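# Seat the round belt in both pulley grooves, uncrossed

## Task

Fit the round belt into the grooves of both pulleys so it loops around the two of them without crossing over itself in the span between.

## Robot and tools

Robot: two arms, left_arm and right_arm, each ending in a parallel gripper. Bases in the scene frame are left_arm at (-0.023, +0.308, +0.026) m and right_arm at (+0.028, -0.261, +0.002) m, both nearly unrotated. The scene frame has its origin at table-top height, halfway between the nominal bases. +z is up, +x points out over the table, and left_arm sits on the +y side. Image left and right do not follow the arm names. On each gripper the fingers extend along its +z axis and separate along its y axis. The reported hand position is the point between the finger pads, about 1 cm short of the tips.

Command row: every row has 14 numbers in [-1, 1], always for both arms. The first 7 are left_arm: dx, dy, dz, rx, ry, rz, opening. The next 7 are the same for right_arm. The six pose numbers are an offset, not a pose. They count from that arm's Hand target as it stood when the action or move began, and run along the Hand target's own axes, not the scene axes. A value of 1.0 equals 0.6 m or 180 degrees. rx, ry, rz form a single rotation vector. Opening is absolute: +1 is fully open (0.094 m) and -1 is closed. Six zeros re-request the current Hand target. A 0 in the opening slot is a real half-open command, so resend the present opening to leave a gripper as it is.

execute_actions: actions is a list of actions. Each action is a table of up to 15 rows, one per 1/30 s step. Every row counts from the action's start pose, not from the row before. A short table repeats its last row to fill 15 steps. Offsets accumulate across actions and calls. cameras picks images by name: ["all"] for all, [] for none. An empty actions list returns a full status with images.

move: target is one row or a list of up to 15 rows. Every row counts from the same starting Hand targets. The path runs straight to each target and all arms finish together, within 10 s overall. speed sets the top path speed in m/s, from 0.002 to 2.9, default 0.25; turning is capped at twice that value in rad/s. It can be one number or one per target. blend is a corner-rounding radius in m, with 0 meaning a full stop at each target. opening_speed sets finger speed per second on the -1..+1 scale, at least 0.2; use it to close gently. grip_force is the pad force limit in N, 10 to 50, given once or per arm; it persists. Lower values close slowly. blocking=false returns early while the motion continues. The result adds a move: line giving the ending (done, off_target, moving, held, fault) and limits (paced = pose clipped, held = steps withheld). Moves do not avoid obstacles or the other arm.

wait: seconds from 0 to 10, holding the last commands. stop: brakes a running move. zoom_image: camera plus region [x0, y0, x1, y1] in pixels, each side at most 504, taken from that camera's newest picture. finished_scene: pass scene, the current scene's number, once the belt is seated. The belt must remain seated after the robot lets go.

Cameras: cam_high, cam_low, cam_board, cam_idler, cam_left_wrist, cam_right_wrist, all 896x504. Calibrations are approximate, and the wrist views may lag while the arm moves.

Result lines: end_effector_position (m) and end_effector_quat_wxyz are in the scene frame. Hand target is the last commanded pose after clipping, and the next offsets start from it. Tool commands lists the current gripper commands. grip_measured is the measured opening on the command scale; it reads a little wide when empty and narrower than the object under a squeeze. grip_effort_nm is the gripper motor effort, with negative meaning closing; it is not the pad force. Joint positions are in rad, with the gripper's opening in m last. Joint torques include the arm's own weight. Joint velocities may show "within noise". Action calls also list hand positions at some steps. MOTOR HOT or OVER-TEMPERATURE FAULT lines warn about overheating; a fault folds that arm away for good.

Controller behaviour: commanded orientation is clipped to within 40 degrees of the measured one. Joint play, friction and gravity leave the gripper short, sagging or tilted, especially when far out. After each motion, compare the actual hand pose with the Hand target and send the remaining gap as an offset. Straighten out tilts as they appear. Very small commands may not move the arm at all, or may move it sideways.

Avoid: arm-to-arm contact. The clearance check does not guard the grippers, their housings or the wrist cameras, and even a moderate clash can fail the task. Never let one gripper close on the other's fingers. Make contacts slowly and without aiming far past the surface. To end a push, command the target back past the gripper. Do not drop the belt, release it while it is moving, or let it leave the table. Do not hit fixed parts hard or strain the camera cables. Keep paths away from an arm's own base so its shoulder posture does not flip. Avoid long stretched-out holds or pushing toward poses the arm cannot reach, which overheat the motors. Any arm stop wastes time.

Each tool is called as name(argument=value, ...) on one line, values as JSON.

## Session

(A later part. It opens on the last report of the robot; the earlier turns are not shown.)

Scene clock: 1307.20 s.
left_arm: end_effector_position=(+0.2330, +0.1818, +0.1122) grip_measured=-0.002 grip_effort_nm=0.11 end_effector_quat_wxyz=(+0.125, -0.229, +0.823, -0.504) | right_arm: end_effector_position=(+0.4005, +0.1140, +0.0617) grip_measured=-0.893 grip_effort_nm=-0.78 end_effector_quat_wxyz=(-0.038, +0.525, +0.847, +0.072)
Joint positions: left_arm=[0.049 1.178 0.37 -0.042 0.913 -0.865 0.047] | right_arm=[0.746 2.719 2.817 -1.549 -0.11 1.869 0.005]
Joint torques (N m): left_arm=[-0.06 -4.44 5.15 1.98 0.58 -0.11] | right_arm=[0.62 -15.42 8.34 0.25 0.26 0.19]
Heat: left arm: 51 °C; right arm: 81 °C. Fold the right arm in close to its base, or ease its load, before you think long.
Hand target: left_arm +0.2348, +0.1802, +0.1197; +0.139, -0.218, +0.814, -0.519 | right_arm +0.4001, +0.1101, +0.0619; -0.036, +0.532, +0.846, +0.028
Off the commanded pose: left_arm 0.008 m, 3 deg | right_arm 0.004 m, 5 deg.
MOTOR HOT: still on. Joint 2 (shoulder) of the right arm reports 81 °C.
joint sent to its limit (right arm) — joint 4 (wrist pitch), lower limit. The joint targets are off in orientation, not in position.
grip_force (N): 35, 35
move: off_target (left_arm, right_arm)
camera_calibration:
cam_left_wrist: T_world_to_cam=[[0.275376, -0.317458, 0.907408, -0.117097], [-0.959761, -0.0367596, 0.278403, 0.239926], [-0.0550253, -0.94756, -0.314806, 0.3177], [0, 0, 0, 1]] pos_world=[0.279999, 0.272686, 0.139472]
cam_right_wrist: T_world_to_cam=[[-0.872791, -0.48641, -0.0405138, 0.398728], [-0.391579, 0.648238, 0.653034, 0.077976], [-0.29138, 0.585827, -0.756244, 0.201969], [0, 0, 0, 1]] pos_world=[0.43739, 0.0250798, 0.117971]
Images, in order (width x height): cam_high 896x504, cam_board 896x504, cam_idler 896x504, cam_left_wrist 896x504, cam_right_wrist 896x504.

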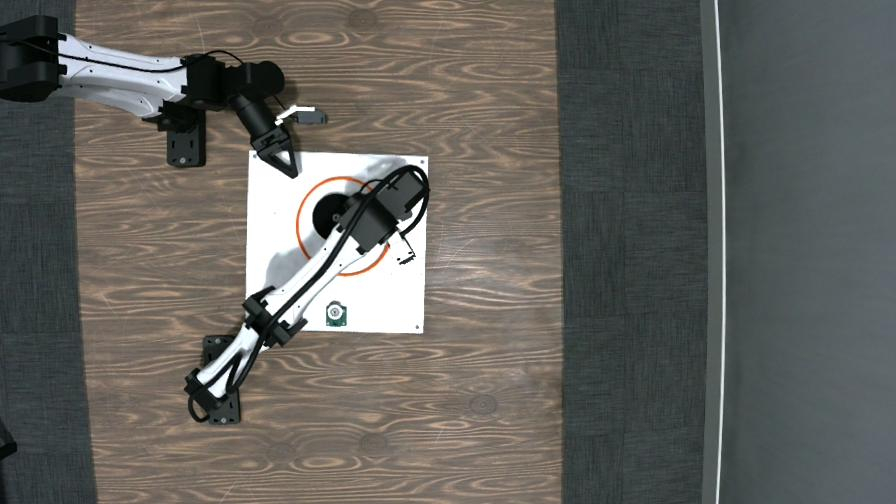

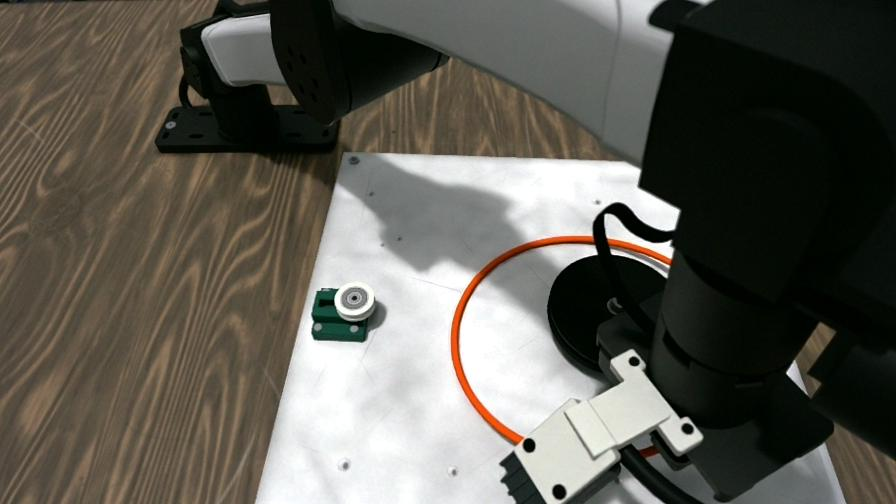

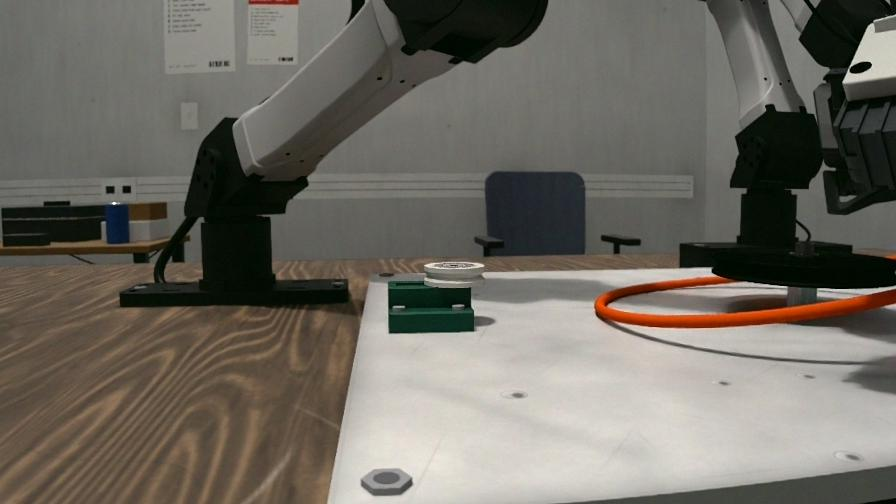

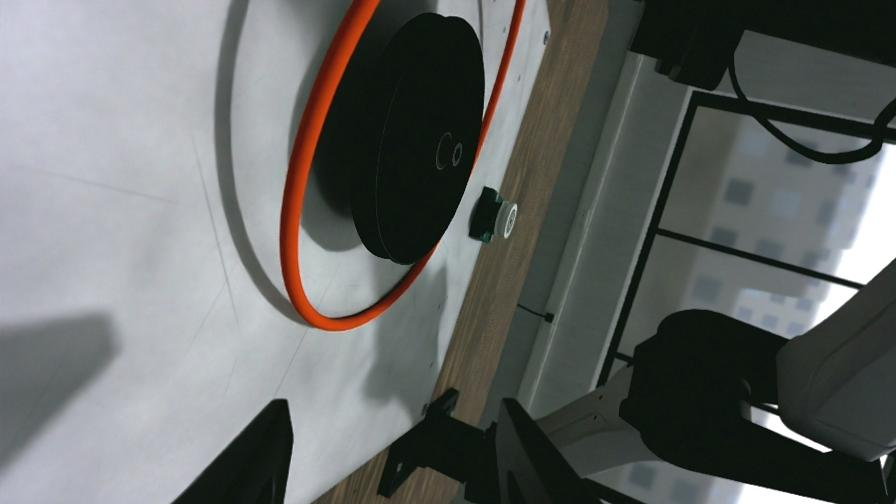

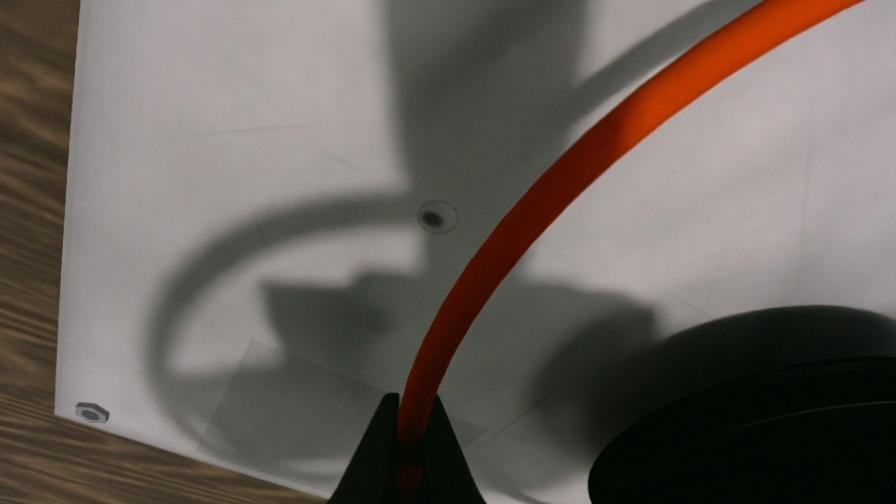

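move(target=[[0,0,0,0,0,0,0,-0.0021,-0.0002,0.0233,0,0,0,-1],[0,0,0,0,0,0,0,-0.0021,-0.0002,0.0233,0,0,0,-0.5],[0,0,0,0,0,0,0,0.0151,0.0015,-0.1662,0,0,0,-0.5],[0,0,0,0,0,0,0,-0.2657,-0.4112,-0.1955,0,0,0,-0.5]], speed=[0.1,0.1,0.1,0.3], blend=[0,0,0.03,0], cameras=["all"])

Scene clock: 1325.00 s.
left_arm: end_effector_position=(+0.2330, +0.1818, +0.1122) grip_measured=-0.002 grip_effort_nm=0.11 end_effector_quat_wxyz=(+0.125, -0.229, +0.823, -0.504) | right_arm: end_effector_position=(+0.2438, -0.1469, +0.1633) grip_measured=-0.503 grip_effort_nm=0.12 end_effector_quat_wxyz=(-0.054, +0.533, +0.844, +0.019)
Joint positions: left_arm=[0.049 1.178 0.37 -0.042 0.913 -0.865 0.047] | right_arm=[0.402 1.497 1.383 -1.486 -0.11 1.533 0.023]
Joint torques (N m): left_arm=[0.13 -4.23 5.11 1.99 0.61 -0.1] | right_arm=[0.08 -7.5 4.78 0.61 0.19 -0.07]
Heat: left arm: 47 °C; right arm: 82 °C. Fold the right arm in close to its base, or ease its load, before you think long.
Hand target: left_arm +0.2348, +0.1802, +0.1197; +0.139, -0.218, +0.814, -0.519 | right_arm +0.2502, -0.1498, +0.1621; -0.036, +0.532, +0.846, +0.028
Off the commanded pose: left_arm 0.008 m, 3 deg | right_arm 0.007 m, 2 deg.
MOTOR HOT: still on. Joint 2 (shoulder) of the right arm reports 82 °C.
grip_force (N): 35, 35
move: off_target (left_arm); target 2's new opening was sent with right_arm's hand 0.008 m and 5 deg from that target
camera_calibration:
cam_left_wrist: T_world_to_cam=[[0.275376, -0.317458, 0.907408, -0.117097], [-0.959761, -0.0367596, 0.278403, 0.239926], [-0.0550253, -0.94756, -0.314806, 0.3177], [0, 0, 0, 1]] pos_world=[0.279999, 0.272686, 0.139472]
cam_right_wrist: T_world_to_cam=[[-0.876646, -0.476317, 0.0679173, 0.123931], [-0.330639, 0.698952, 0.634148, 0.115076], [-0.349527, 0.533468, -0.770223, 0.394635], [0, 0, 0, 1]] pos_world=[0.284628, -0.231927, 0.222564]

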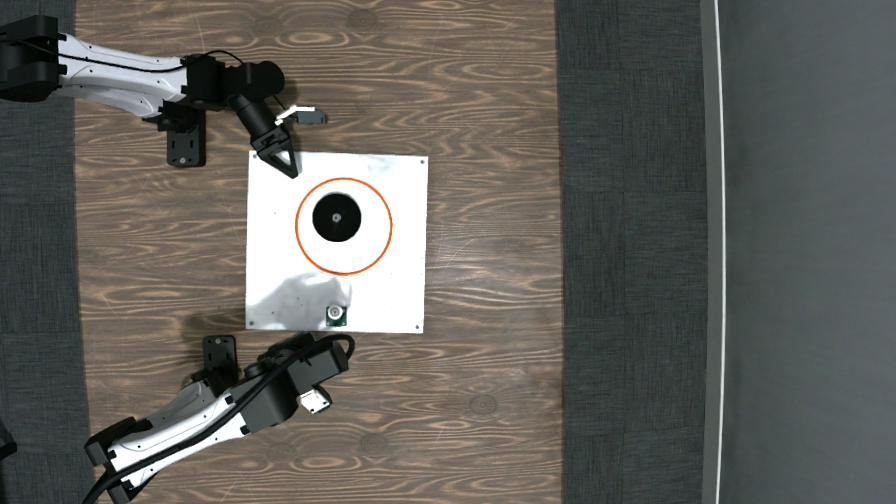

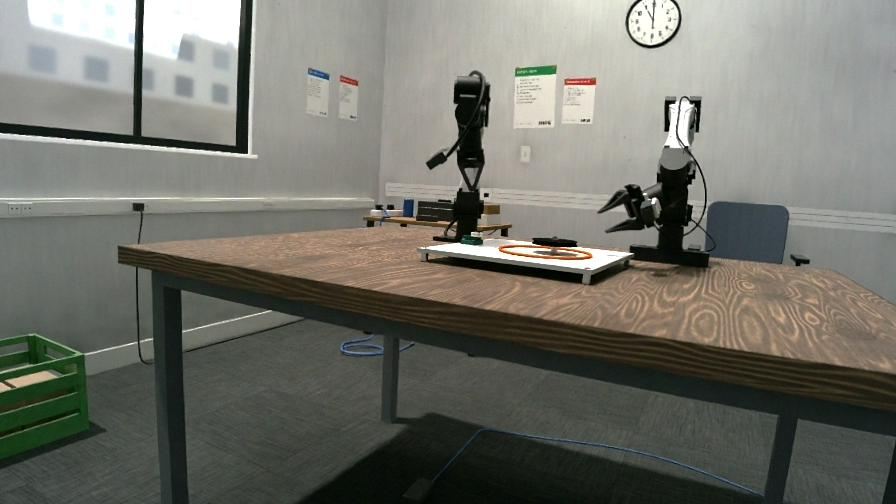

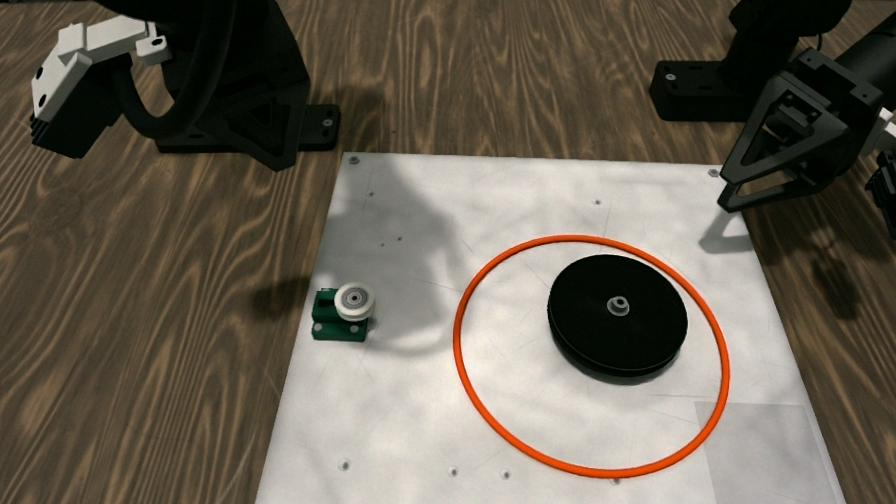

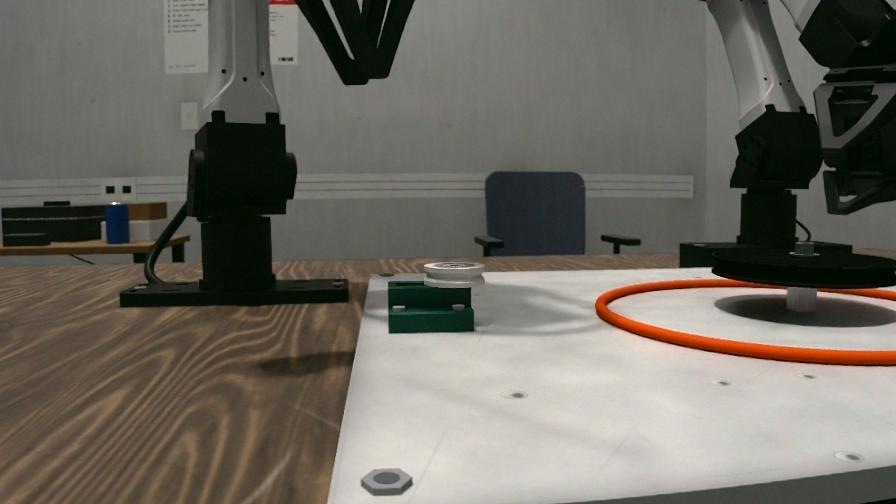

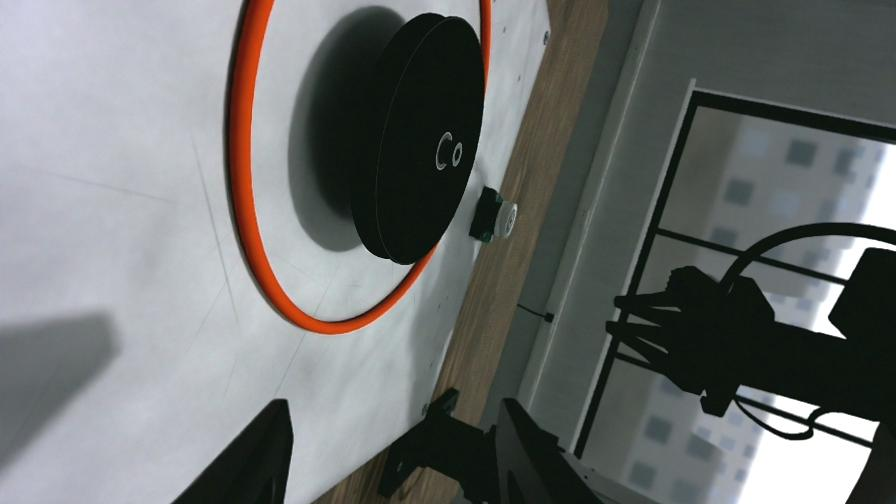

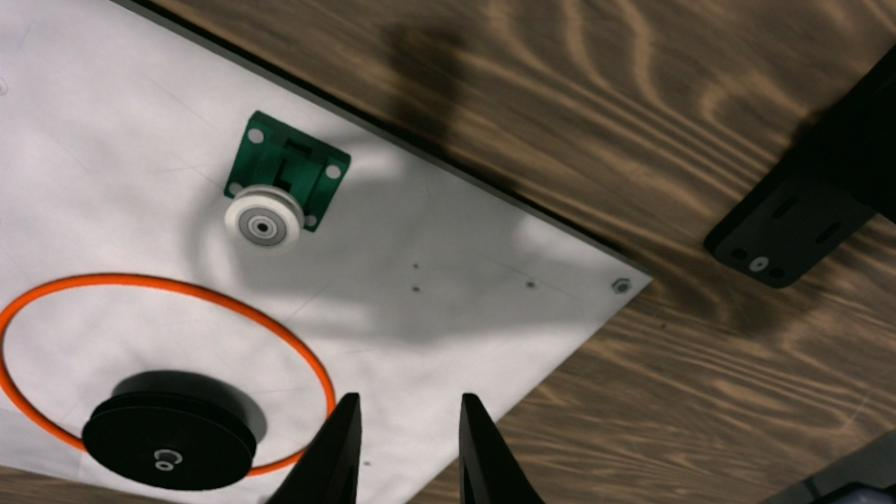

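move(target=[0.0368,0.0153,0.0838,-0.3552,-0.0789,-0.1237,0,0.055,0.0283,0.0588,-0.3425,0.0675,-0.16,0], speed=0.25, cameras=["all"])

Scene clock: 1439.13 s.
left_arm: end_effector_position=(+0.2339, +0.1317, +0.0891) grip_measured=-0.002 grip_effort_nm=0.10 end_effector_quat_wxyz=(-0.005, -0.452, +0.892, -0.013) | right_arm: end_effector_position=(+0.2478, -0.1146, +0.1252) grip_measured=-0.003 grip_effort_nm=0.12 end_effector_quat_wxyz=(+0.154, +0.274, +0.811, +0.493)
Joint positions: left_arm=[-0.584 1.735 1.242 -1.059 0.021 -1.528 0.047] | right_arm=[0.162 0.727 0.326 -0.234 -0.667 1.166 0.047]
Joint torques (N m): left_arm=[-0.62 -6.2 8.44 0.02 -0.14 -0.15] | right_arm=[0.27 -0.01 5.93 2.77 -0.49 -0.04]
Heat: left arm: 40 °C; right arm: 56 °C.
Hand target: left_arm +0.2366, +0.1331, +0.0902; +0.000, -0.462, +0.887, +0.000 | right_arm +0.2502, -0.1098, +0.1301; +0.162, +0.254, +0.804, +0.512
Off the commanded pose: left_arm 0.003 m, 2 deg | right_arm 0.007 m, 3 deg.
MOTOR HOT: cleared for the motors of the right arm.
grip_force (N): 35, 35
move: off_target (right_arm)
camera_calibration:
cam_left_wrist: T_world_to_cam=[[0.836253, -0.543885, 0.0697803, -0.138948], [-0.490914, -0.685887, 0.53718, 0.197999], [-0.244303, -0.483475, -0.840576, 0.29303], [0, 0, 0, 1]] pos_world=[0.284984, 0.201906, 0.149648]
cam_right_wrist: T_world_to_cam=[[-0.279712, -0.425195, -0.860796, 0.119642], [-0.959898, 0.106202, 0.259456, 0.252937], [-0.0189015, 0.89885, -0.437849, 0.267759], [0, 0, 0, 1]] pos_world=[0.28132, -0.216666, 0.154599]

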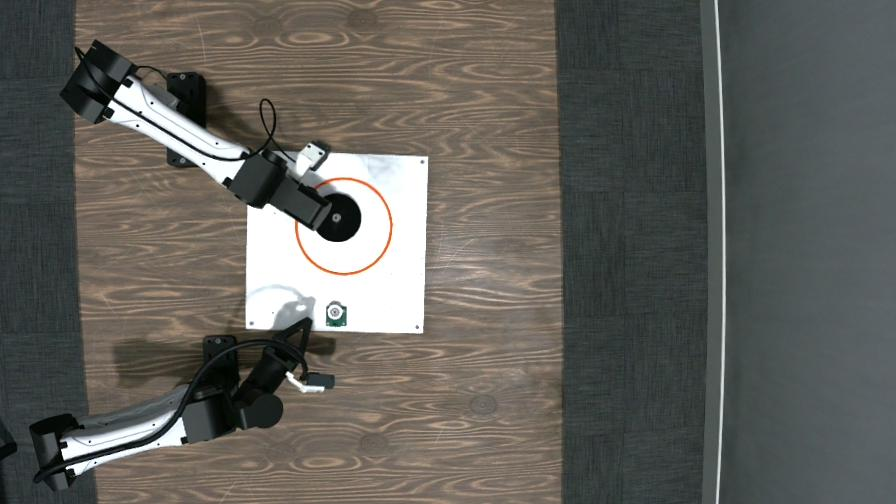

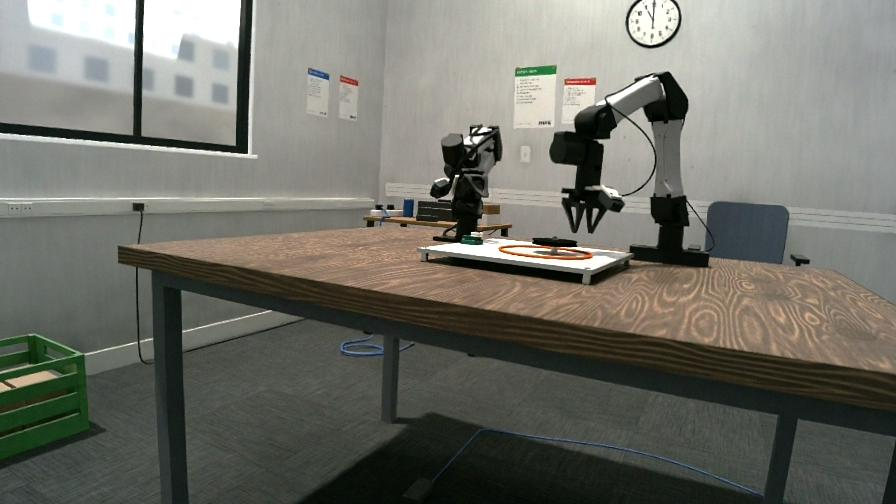

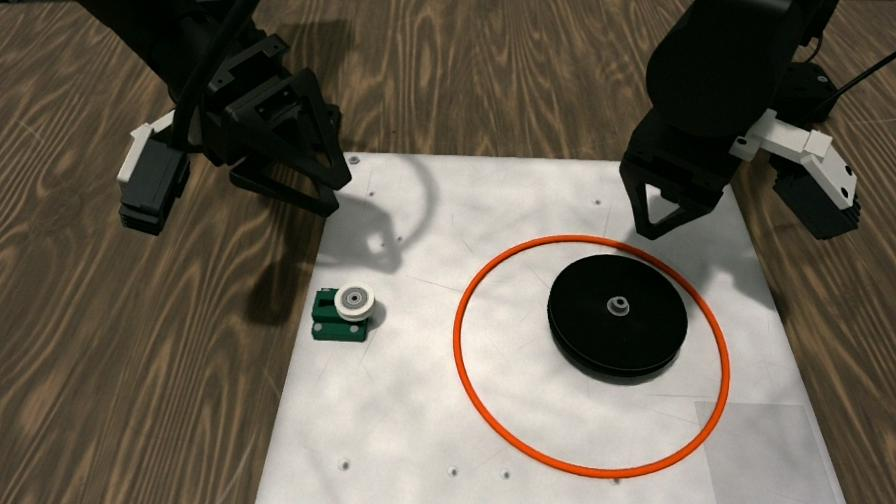

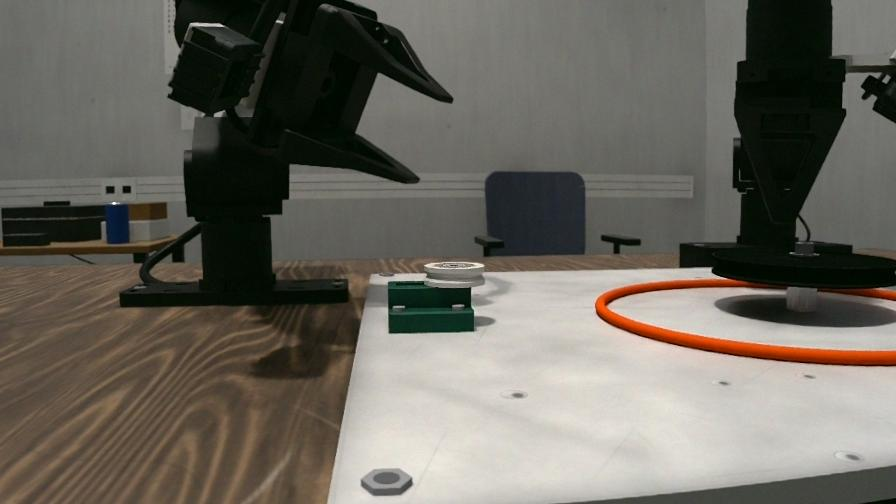

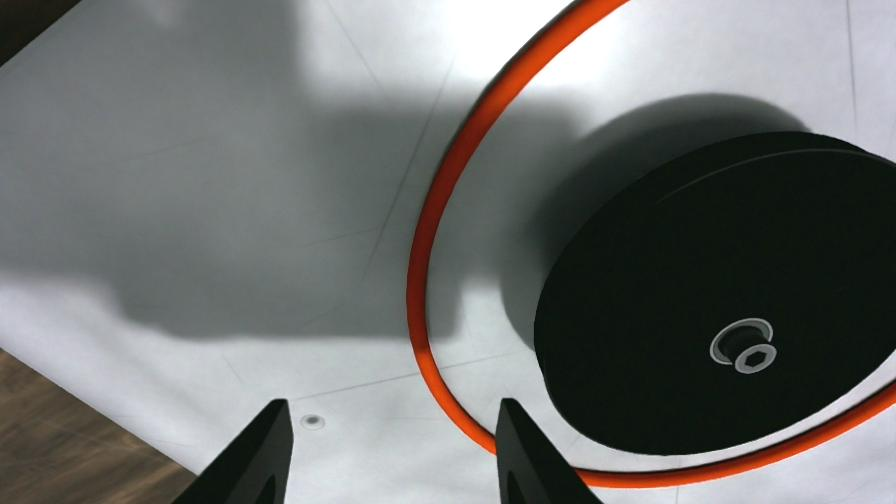

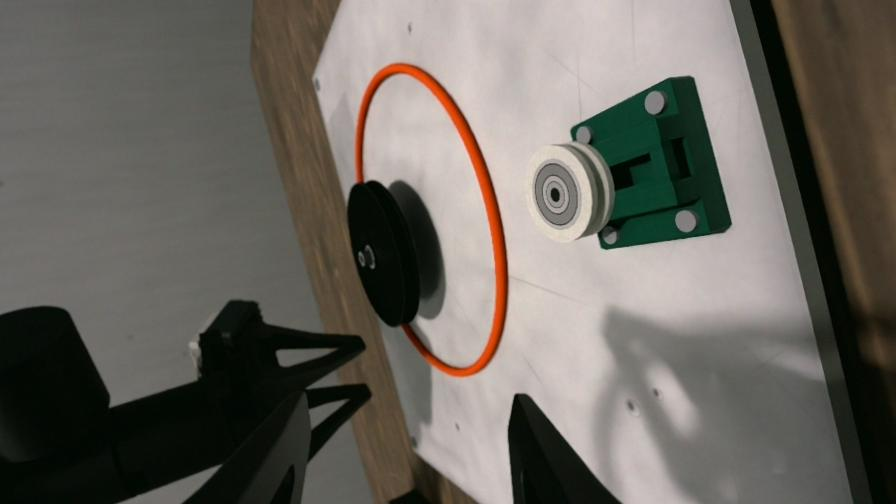

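move(target=[0,-0.006,0.0717,0,0,0,0,0,0,0,0,0,0,0], speed=0.12, cameras=["cam_left_wrist","cam_board"])

zoom_image(camera="cam_board", region=[560, 160, 800, 330])

Scene clock: 1456.10 s.
left_arm: end_effector_position=(+0.2357, +0.1305, +0.0545) grip_measured=-0.002 grip_effort_nm=0.11 end_effector_quat_wxyz=(-0.011, -0.453, +0.892, -0.003) | right_arm: end_effector_position=(+0.2480, -0.1145, +0.1255) grip_measured=-0.003 grip_effort_nm=0.12 end_effector_quat_wxyz=(+0.155, +0.274, +0.811, +0.494)
Joint positions: left_arm=[-0.584 1.805 1.183 -0.954 0.021 -1.53 0.047] | right_arm=[0.162 0.727 0.326 -0.233 -0.667 1.166 0.047]
Joint torques (N m): left_arm=[-0.51 -7.2 4.98 0.62 -0.15 -0.18] | right_arm=[0.29 0.12 5.89 2.77 -0.48 -0.03]
Heat: left arm: 41 °C; right arm: 53 °C.
Hand target: left_arm +0.2396, +0.1310, +0.0472; +0.000, -0.462, +0.887, +0.000 | right_arm +0.2502, -0.1098, +0.1301; +0.162, +0.254, +0.804, +0.512
Off the commanded pose: left_arm 0.008 m, 2 deg | right_arm 0.007 m, 3 deg.
grip_force (N): 35, 35
move: off_target (right_arm)
camera_calibration:
cam_left_wrist: T_world_to_cam=[[0.838228, -0.543351, 0.0462939, -0.137942], [-0.479345, -0.693682, 0.537618, 0.21498], [-0.260002, -0.472838, -0.841917, 0.26613], [0, 0, 0, 1]] pos_world=[0.287871, 0.200013, 0.114868]
Images, in order (width x height): cam_board 896x504, cam_left_wrist 896x504.

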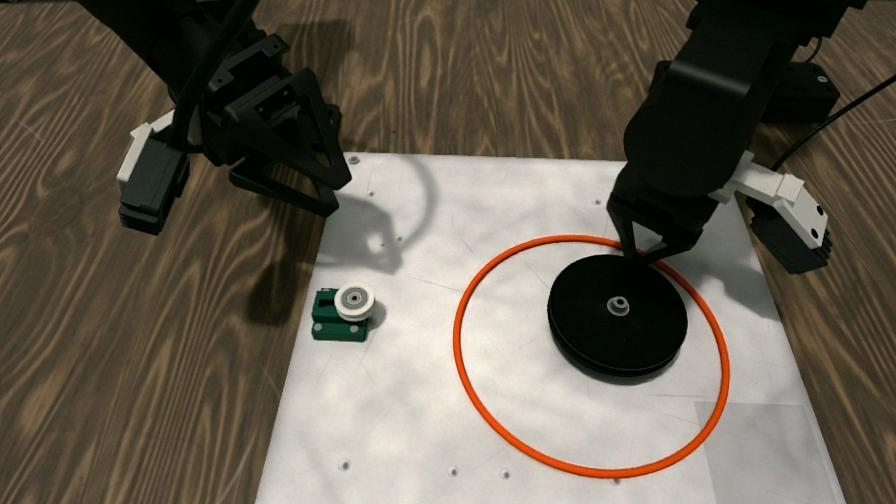

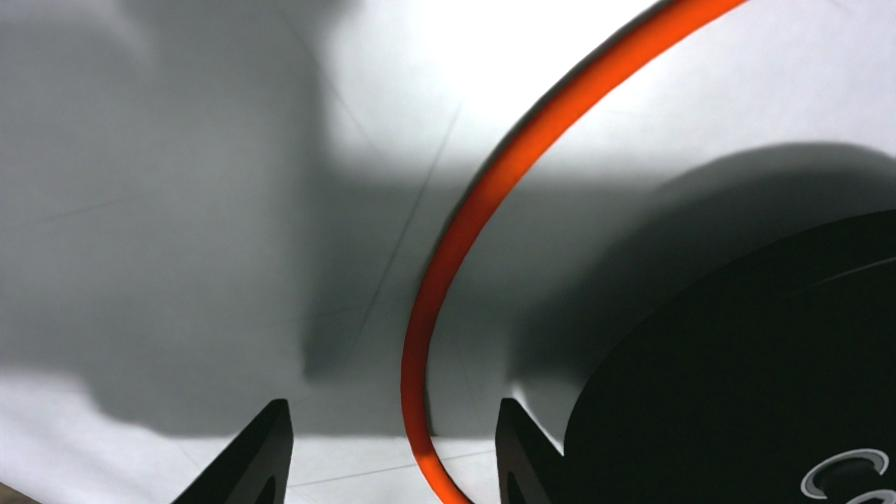

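Scaled by 2.100 from the camera's 896x504 image, which has a finer 1280x720 frame.

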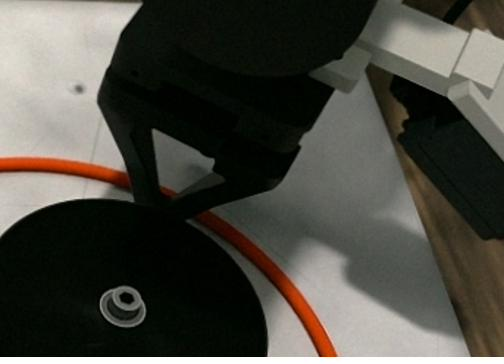

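move(target=[[0,0,0.0133,0,0,0,0,0,0,0,0,0,0,0],[0,0,0.0133,0,0,0,-1,0,0,0,0,0,0,0],[0,0,-0.14,0,0,0,-1,0,0,0,0,0,0,0]], speed=0.1, cameras=["cam_left_wrist","cam_board","cam_idler","cam_right_wrist"])

Scene clock: 1475.40 s.
left_arm: end_effector_position=(+0.2365, +0.1300, +0.1165) grip_measured=-0.993 grip_effort_nm=-0.39 end_effector_quat_wxyz=(-0.016, -0.453, +0.892, +0.007) | right_arm: end_effector_position=(+0.2481, -0.1145, +0.1257) grip_measured=-0.003 grip_effort_nm=0.12 end_effector_quat_wxyz=(+0.155, +0.273, +0.811, +0.494)
Joint positions: left_arm=[-0.584 1.77 1.395 -1.224 0.021 -1.53 0] | right_arm=[0.162 0.727 0.326 -0.231 -0.667 1.166 0.047]
Joint torques (N m): left_arm=[-0.59 -10.86 7.88 -0.06 -0.08 -0.17] | right_arm=[0.29 0.12 5.89 2.77 -0.48 -0.03]
Heat: left arm: 42 °C; right arm: 50 °C.
Hand target: left_arm +0.2395, +0.1310, +0.1311; +0.000, -0.462, +0.887, +0.000 | right_arm +0.2502, -0.1098, +0.1301; +0.162, +0.254, +0.804, +0.512
Off the commanded pose: left_arm 0.015 m, 2 deg | right_arm 0.007 m, 3 deg.
grip_force (N): 35, 35
move: off_target (left_arm, right_arm)
camera_calibration:
cam_left_wrist: T_world_to_cam=[[0.838891, -0.543819, 0.0228555, -0.139132], [-0.468892, -0.70071, 0.537723, 0.180096], [-0.276409, -0.461808, -0.842812, 0.320889], [0, 0, 0, 1]] pos_world=[0.289859, 0.198721, 0.176788]
cam_right_wrist: T_world_to_cam=[[-0.277073, -0.42478, -0.861854, 0.119743], [-0.960687, 0.106027, 0.256589, 0.253695], [-0.017614, 0.899066, -0.437458, 0.267648], [0, 0, 0, 1]] pos_world=[0.281613, -0.216668, 0.15519]
Images, in order (width x height): cam_board 896x504, cam_idler 896x504, cam_left_wrist 896x504, cam_right_wrist 896x504.

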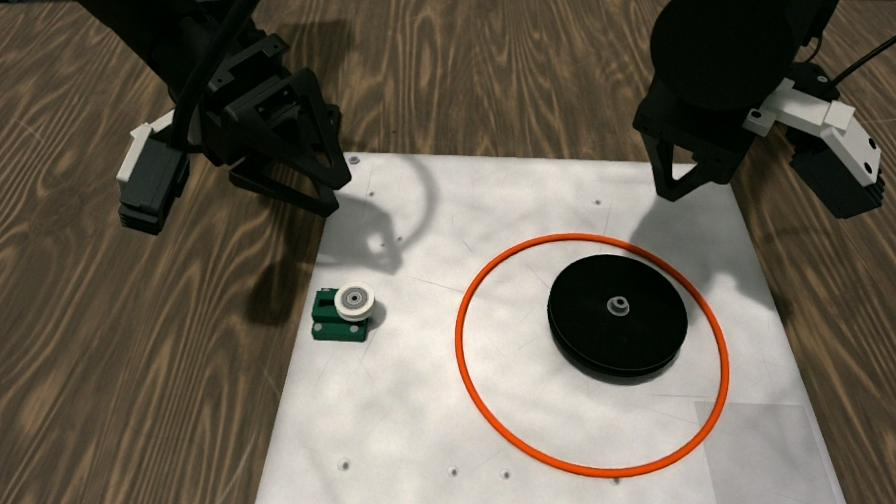

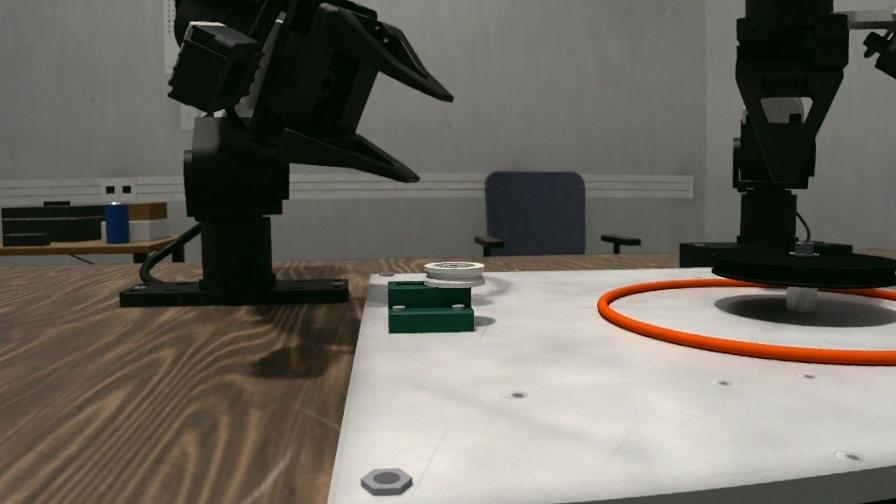

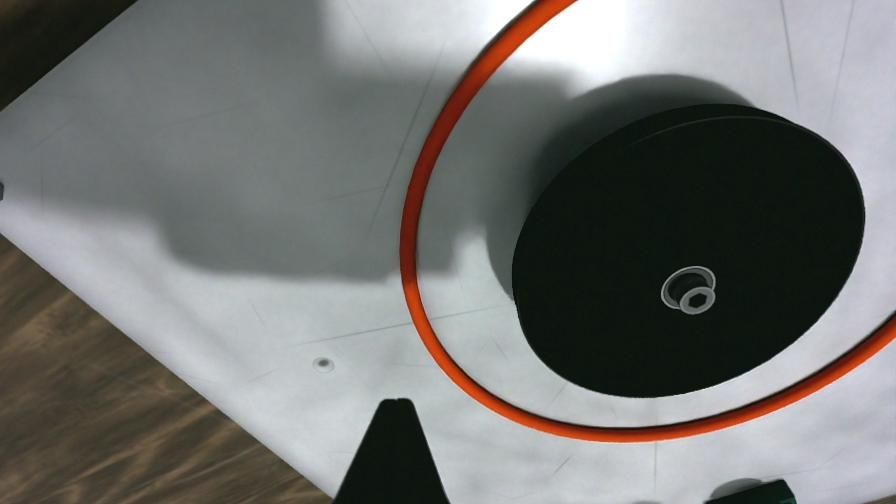

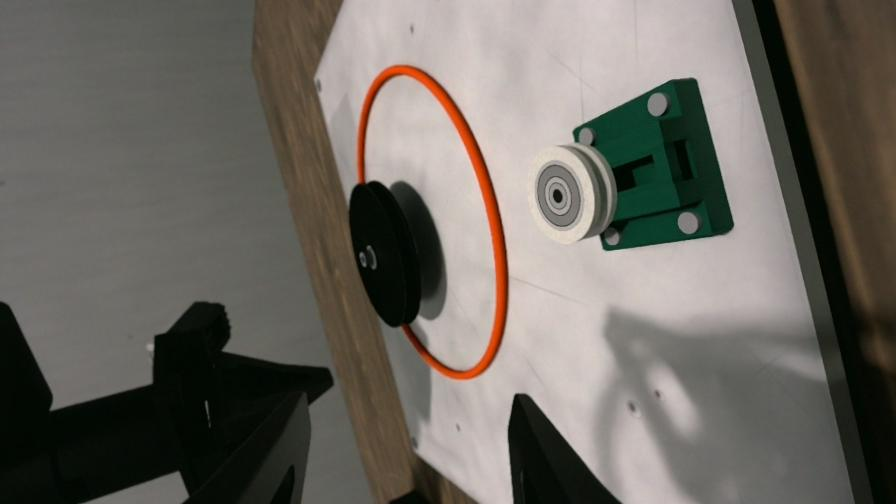

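move(target=[[0,0,0,0,0,0,-0.3,0,0,0,0,0,0,0],[0,0,0.155,0,0,0,-0.3,0,0,0,0,0,0,0]], speed=0.12, cameras=["cam_left_wrist"])

Scene clock: 1484.57 s.
left_arm: end_effector_position=(+0.2358, +0.1304, +0.0453) grip_measured=-0.302 grip_effort_nm=0.11 end_effector_quat_wxyz=(-0.011, -0.453, +0.892, -0.003) | right_arm: end_effector_position=(+0.2481, -0.1145, +0.1257) grip_measured=-0.003 grip_effort_nm=0.12 end_effector_quat_wxyz=(+0.155, +0.273, +0.811, +0.494)
Joint positions: left_arm=[-0.584 1.82 1.162 -0.918 0.021 -1.53 0.033] | right_arm=[0.162 0.727 0.326 -0.231 -0.667 1.166 0.047]
Joint torques (N m): left_arm=[-0.49 -7.25 4.75 0.54 -0.09 -0.13] | right_arm=[0.29 0.12 5.89 2.77 -0.49 -0.03]
Heat: left arm: 43 °C; right arm: 49 °C.
Hand target: left_arm +0.2396, +0.1310, +0.0382; +0.000, -0.462, +0.887, +0.000 | right_arm +0.2502, -0.1098, +0.1301; +0.162, +0.254, +0.804, +0.512
Off the commanded pose: left_arm 0.008 m, 2 deg | right_arm 0.007 m, 3 deg.
grip_force (N): 35, 35
move: off_target (right_arm)
camera_calibration:
cam_left_wrist: T_world_to_cam=[[0.83826, -0.543318, 0.046104, -0.137734], [-0.479234, -0.693767, 0.537608, 0.219939], [-0.260107, -0.47275, -0.841934, 0.258404], [0, 0, 0, 1]] pos_world=[0.288071, 0.199913, 0.105668]
Images, in order (width x height): cam_left_wrist 896x504.

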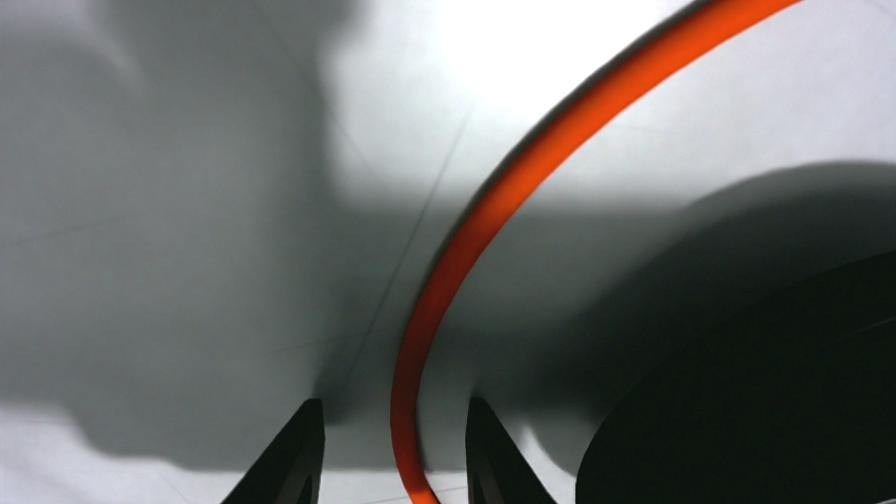

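move(target=[[0,0,0,0,0,0,-1,0,0,0,0,0,0,0],[0,0,-0.155,0,0,0,-1,0,0,0,0,0,0,0]], speed=0.1, cameras=["cam_left_wrist","cam_board","cam_idler","cam_right_wrist","cam_high"])

Scene clock: 1493.77 s.
left_arm: end_effector_position=(+0.2363, +0.1301, +0.1161) grip_measured=-0.905 grip_effort_nm=-0.76 end_effector_quat_wxyz=(-0.017, -0.453, +0.892, +0.008) | right_arm: end_effector_position=(+0.2481, -0.1145, +0.1257) grip_measured=-0.003 grip_effort_nm=0.12 end_effector_quat_wxyz=(+0.155, +0.273, +0.811, +0.494)
Joint positions: left_arm=[-0.584 1.771 1.394 -1.224 0.021 -1.53 0.004] | right_arm=[0.162 0.727 0.326 -0.231 -0.667 1.166 0.047]
Joint torques (N m): left_arm=[-0.58 -11.06 8.25 0.01 -0.15 -0.14] | right_arm=[0.28 0.12 5.89 2.77 -0.48 -0.03]
Heat: left arm: 44 °C; right arm: 48 °C.
Hand target: left_arm +0.2395, +0.1310, +0.1312; +0.000, -0.462, +0.887, +0.000 | right_arm +0.2502, -0.1098, +0.1301; +0.162, +0.254, +0.804, +0.512
Off the commanded pose: left_arm 0.015 m, 2 deg | right_arm 0.007 m, 3 deg.
grip_force (N): 35, 35
move: off_target (left_arm, right_arm)
camera_calibration:
cam_left_wrist: T_world_to_cam=[[0.838941, -0.543806, 0.0212961, -0.13878], [-0.468151, -0.701167, 0.537773, 0.180131], [-0.277512, -0.46113, -0.842821, 0.320712], [0, 0, 0, 1]] pos_world=[0.289758, 0.198722, 0.176389]
cam_right_wrist: T_world_to_cam=[[-0.277073, -0.42478, -0.861854, 0.119743], [-0.960687, 0.106027, 0.256589, 0.253695], [-0.017614, 0.899066, -0.437458, 0.267648], [0, 0, 0, 1]] pos_world=[0.281613, -0.216668, 0.15519]
Images, in order (width x height): cam_high 896x504, cam_board 896x504, cam_idler 896x504, cam_left_wrist 896x504, cam_right_wrist 896x504.

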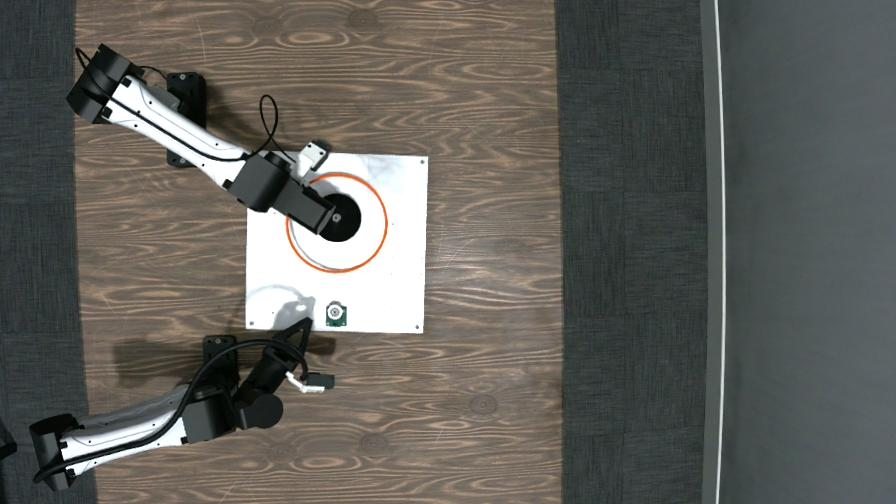

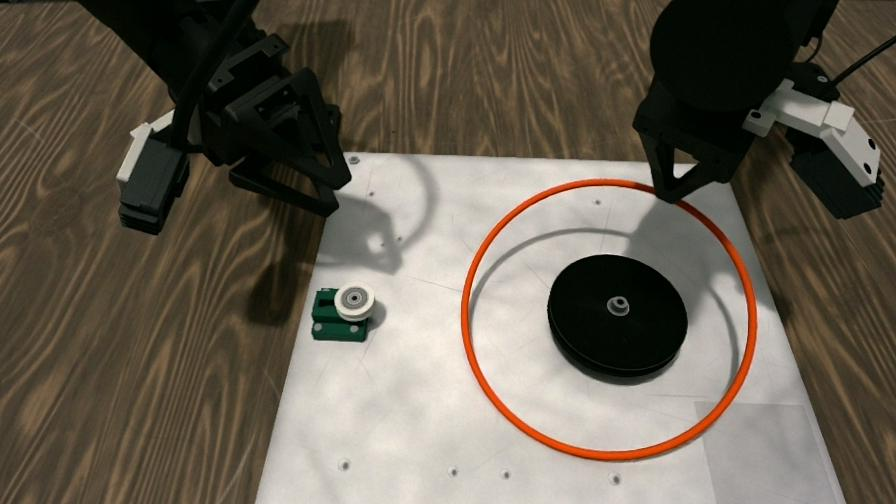

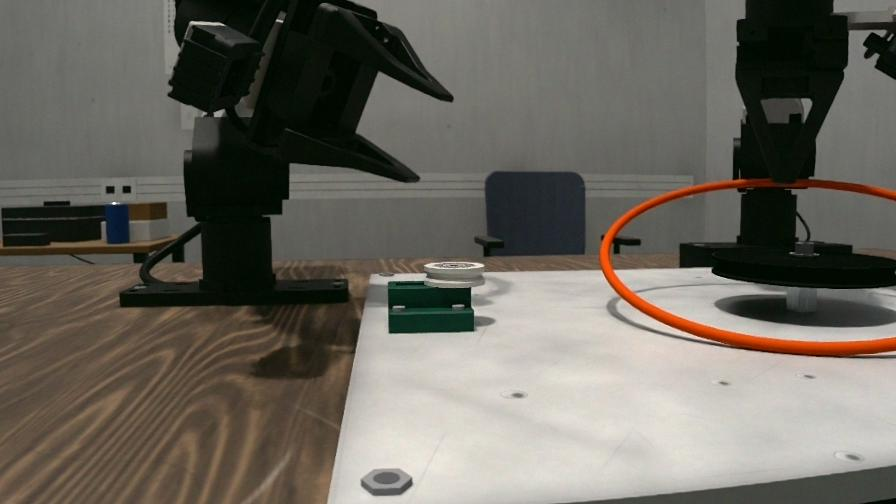

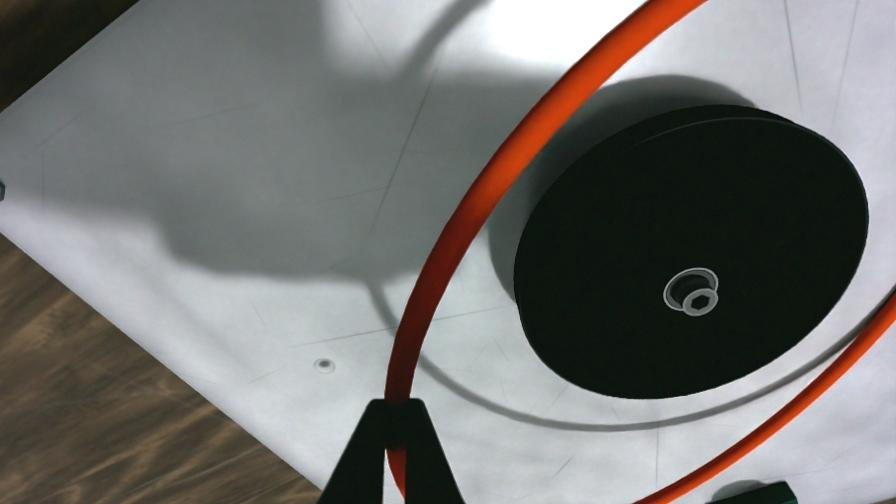

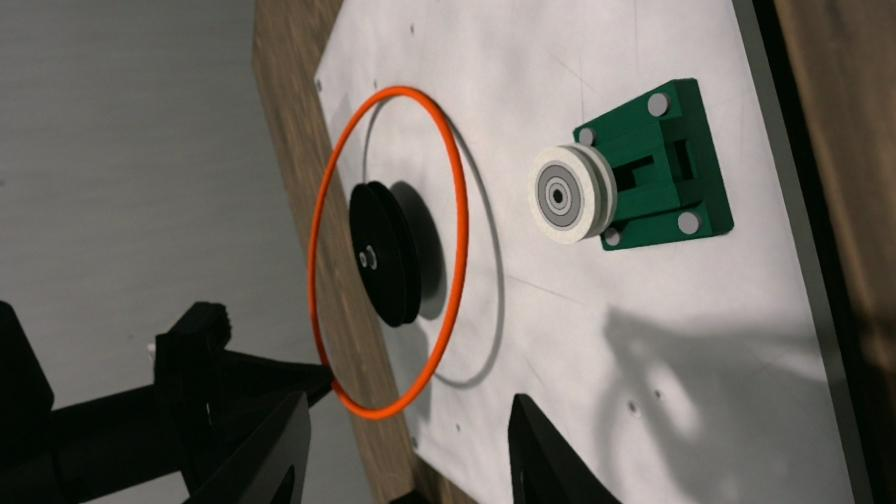

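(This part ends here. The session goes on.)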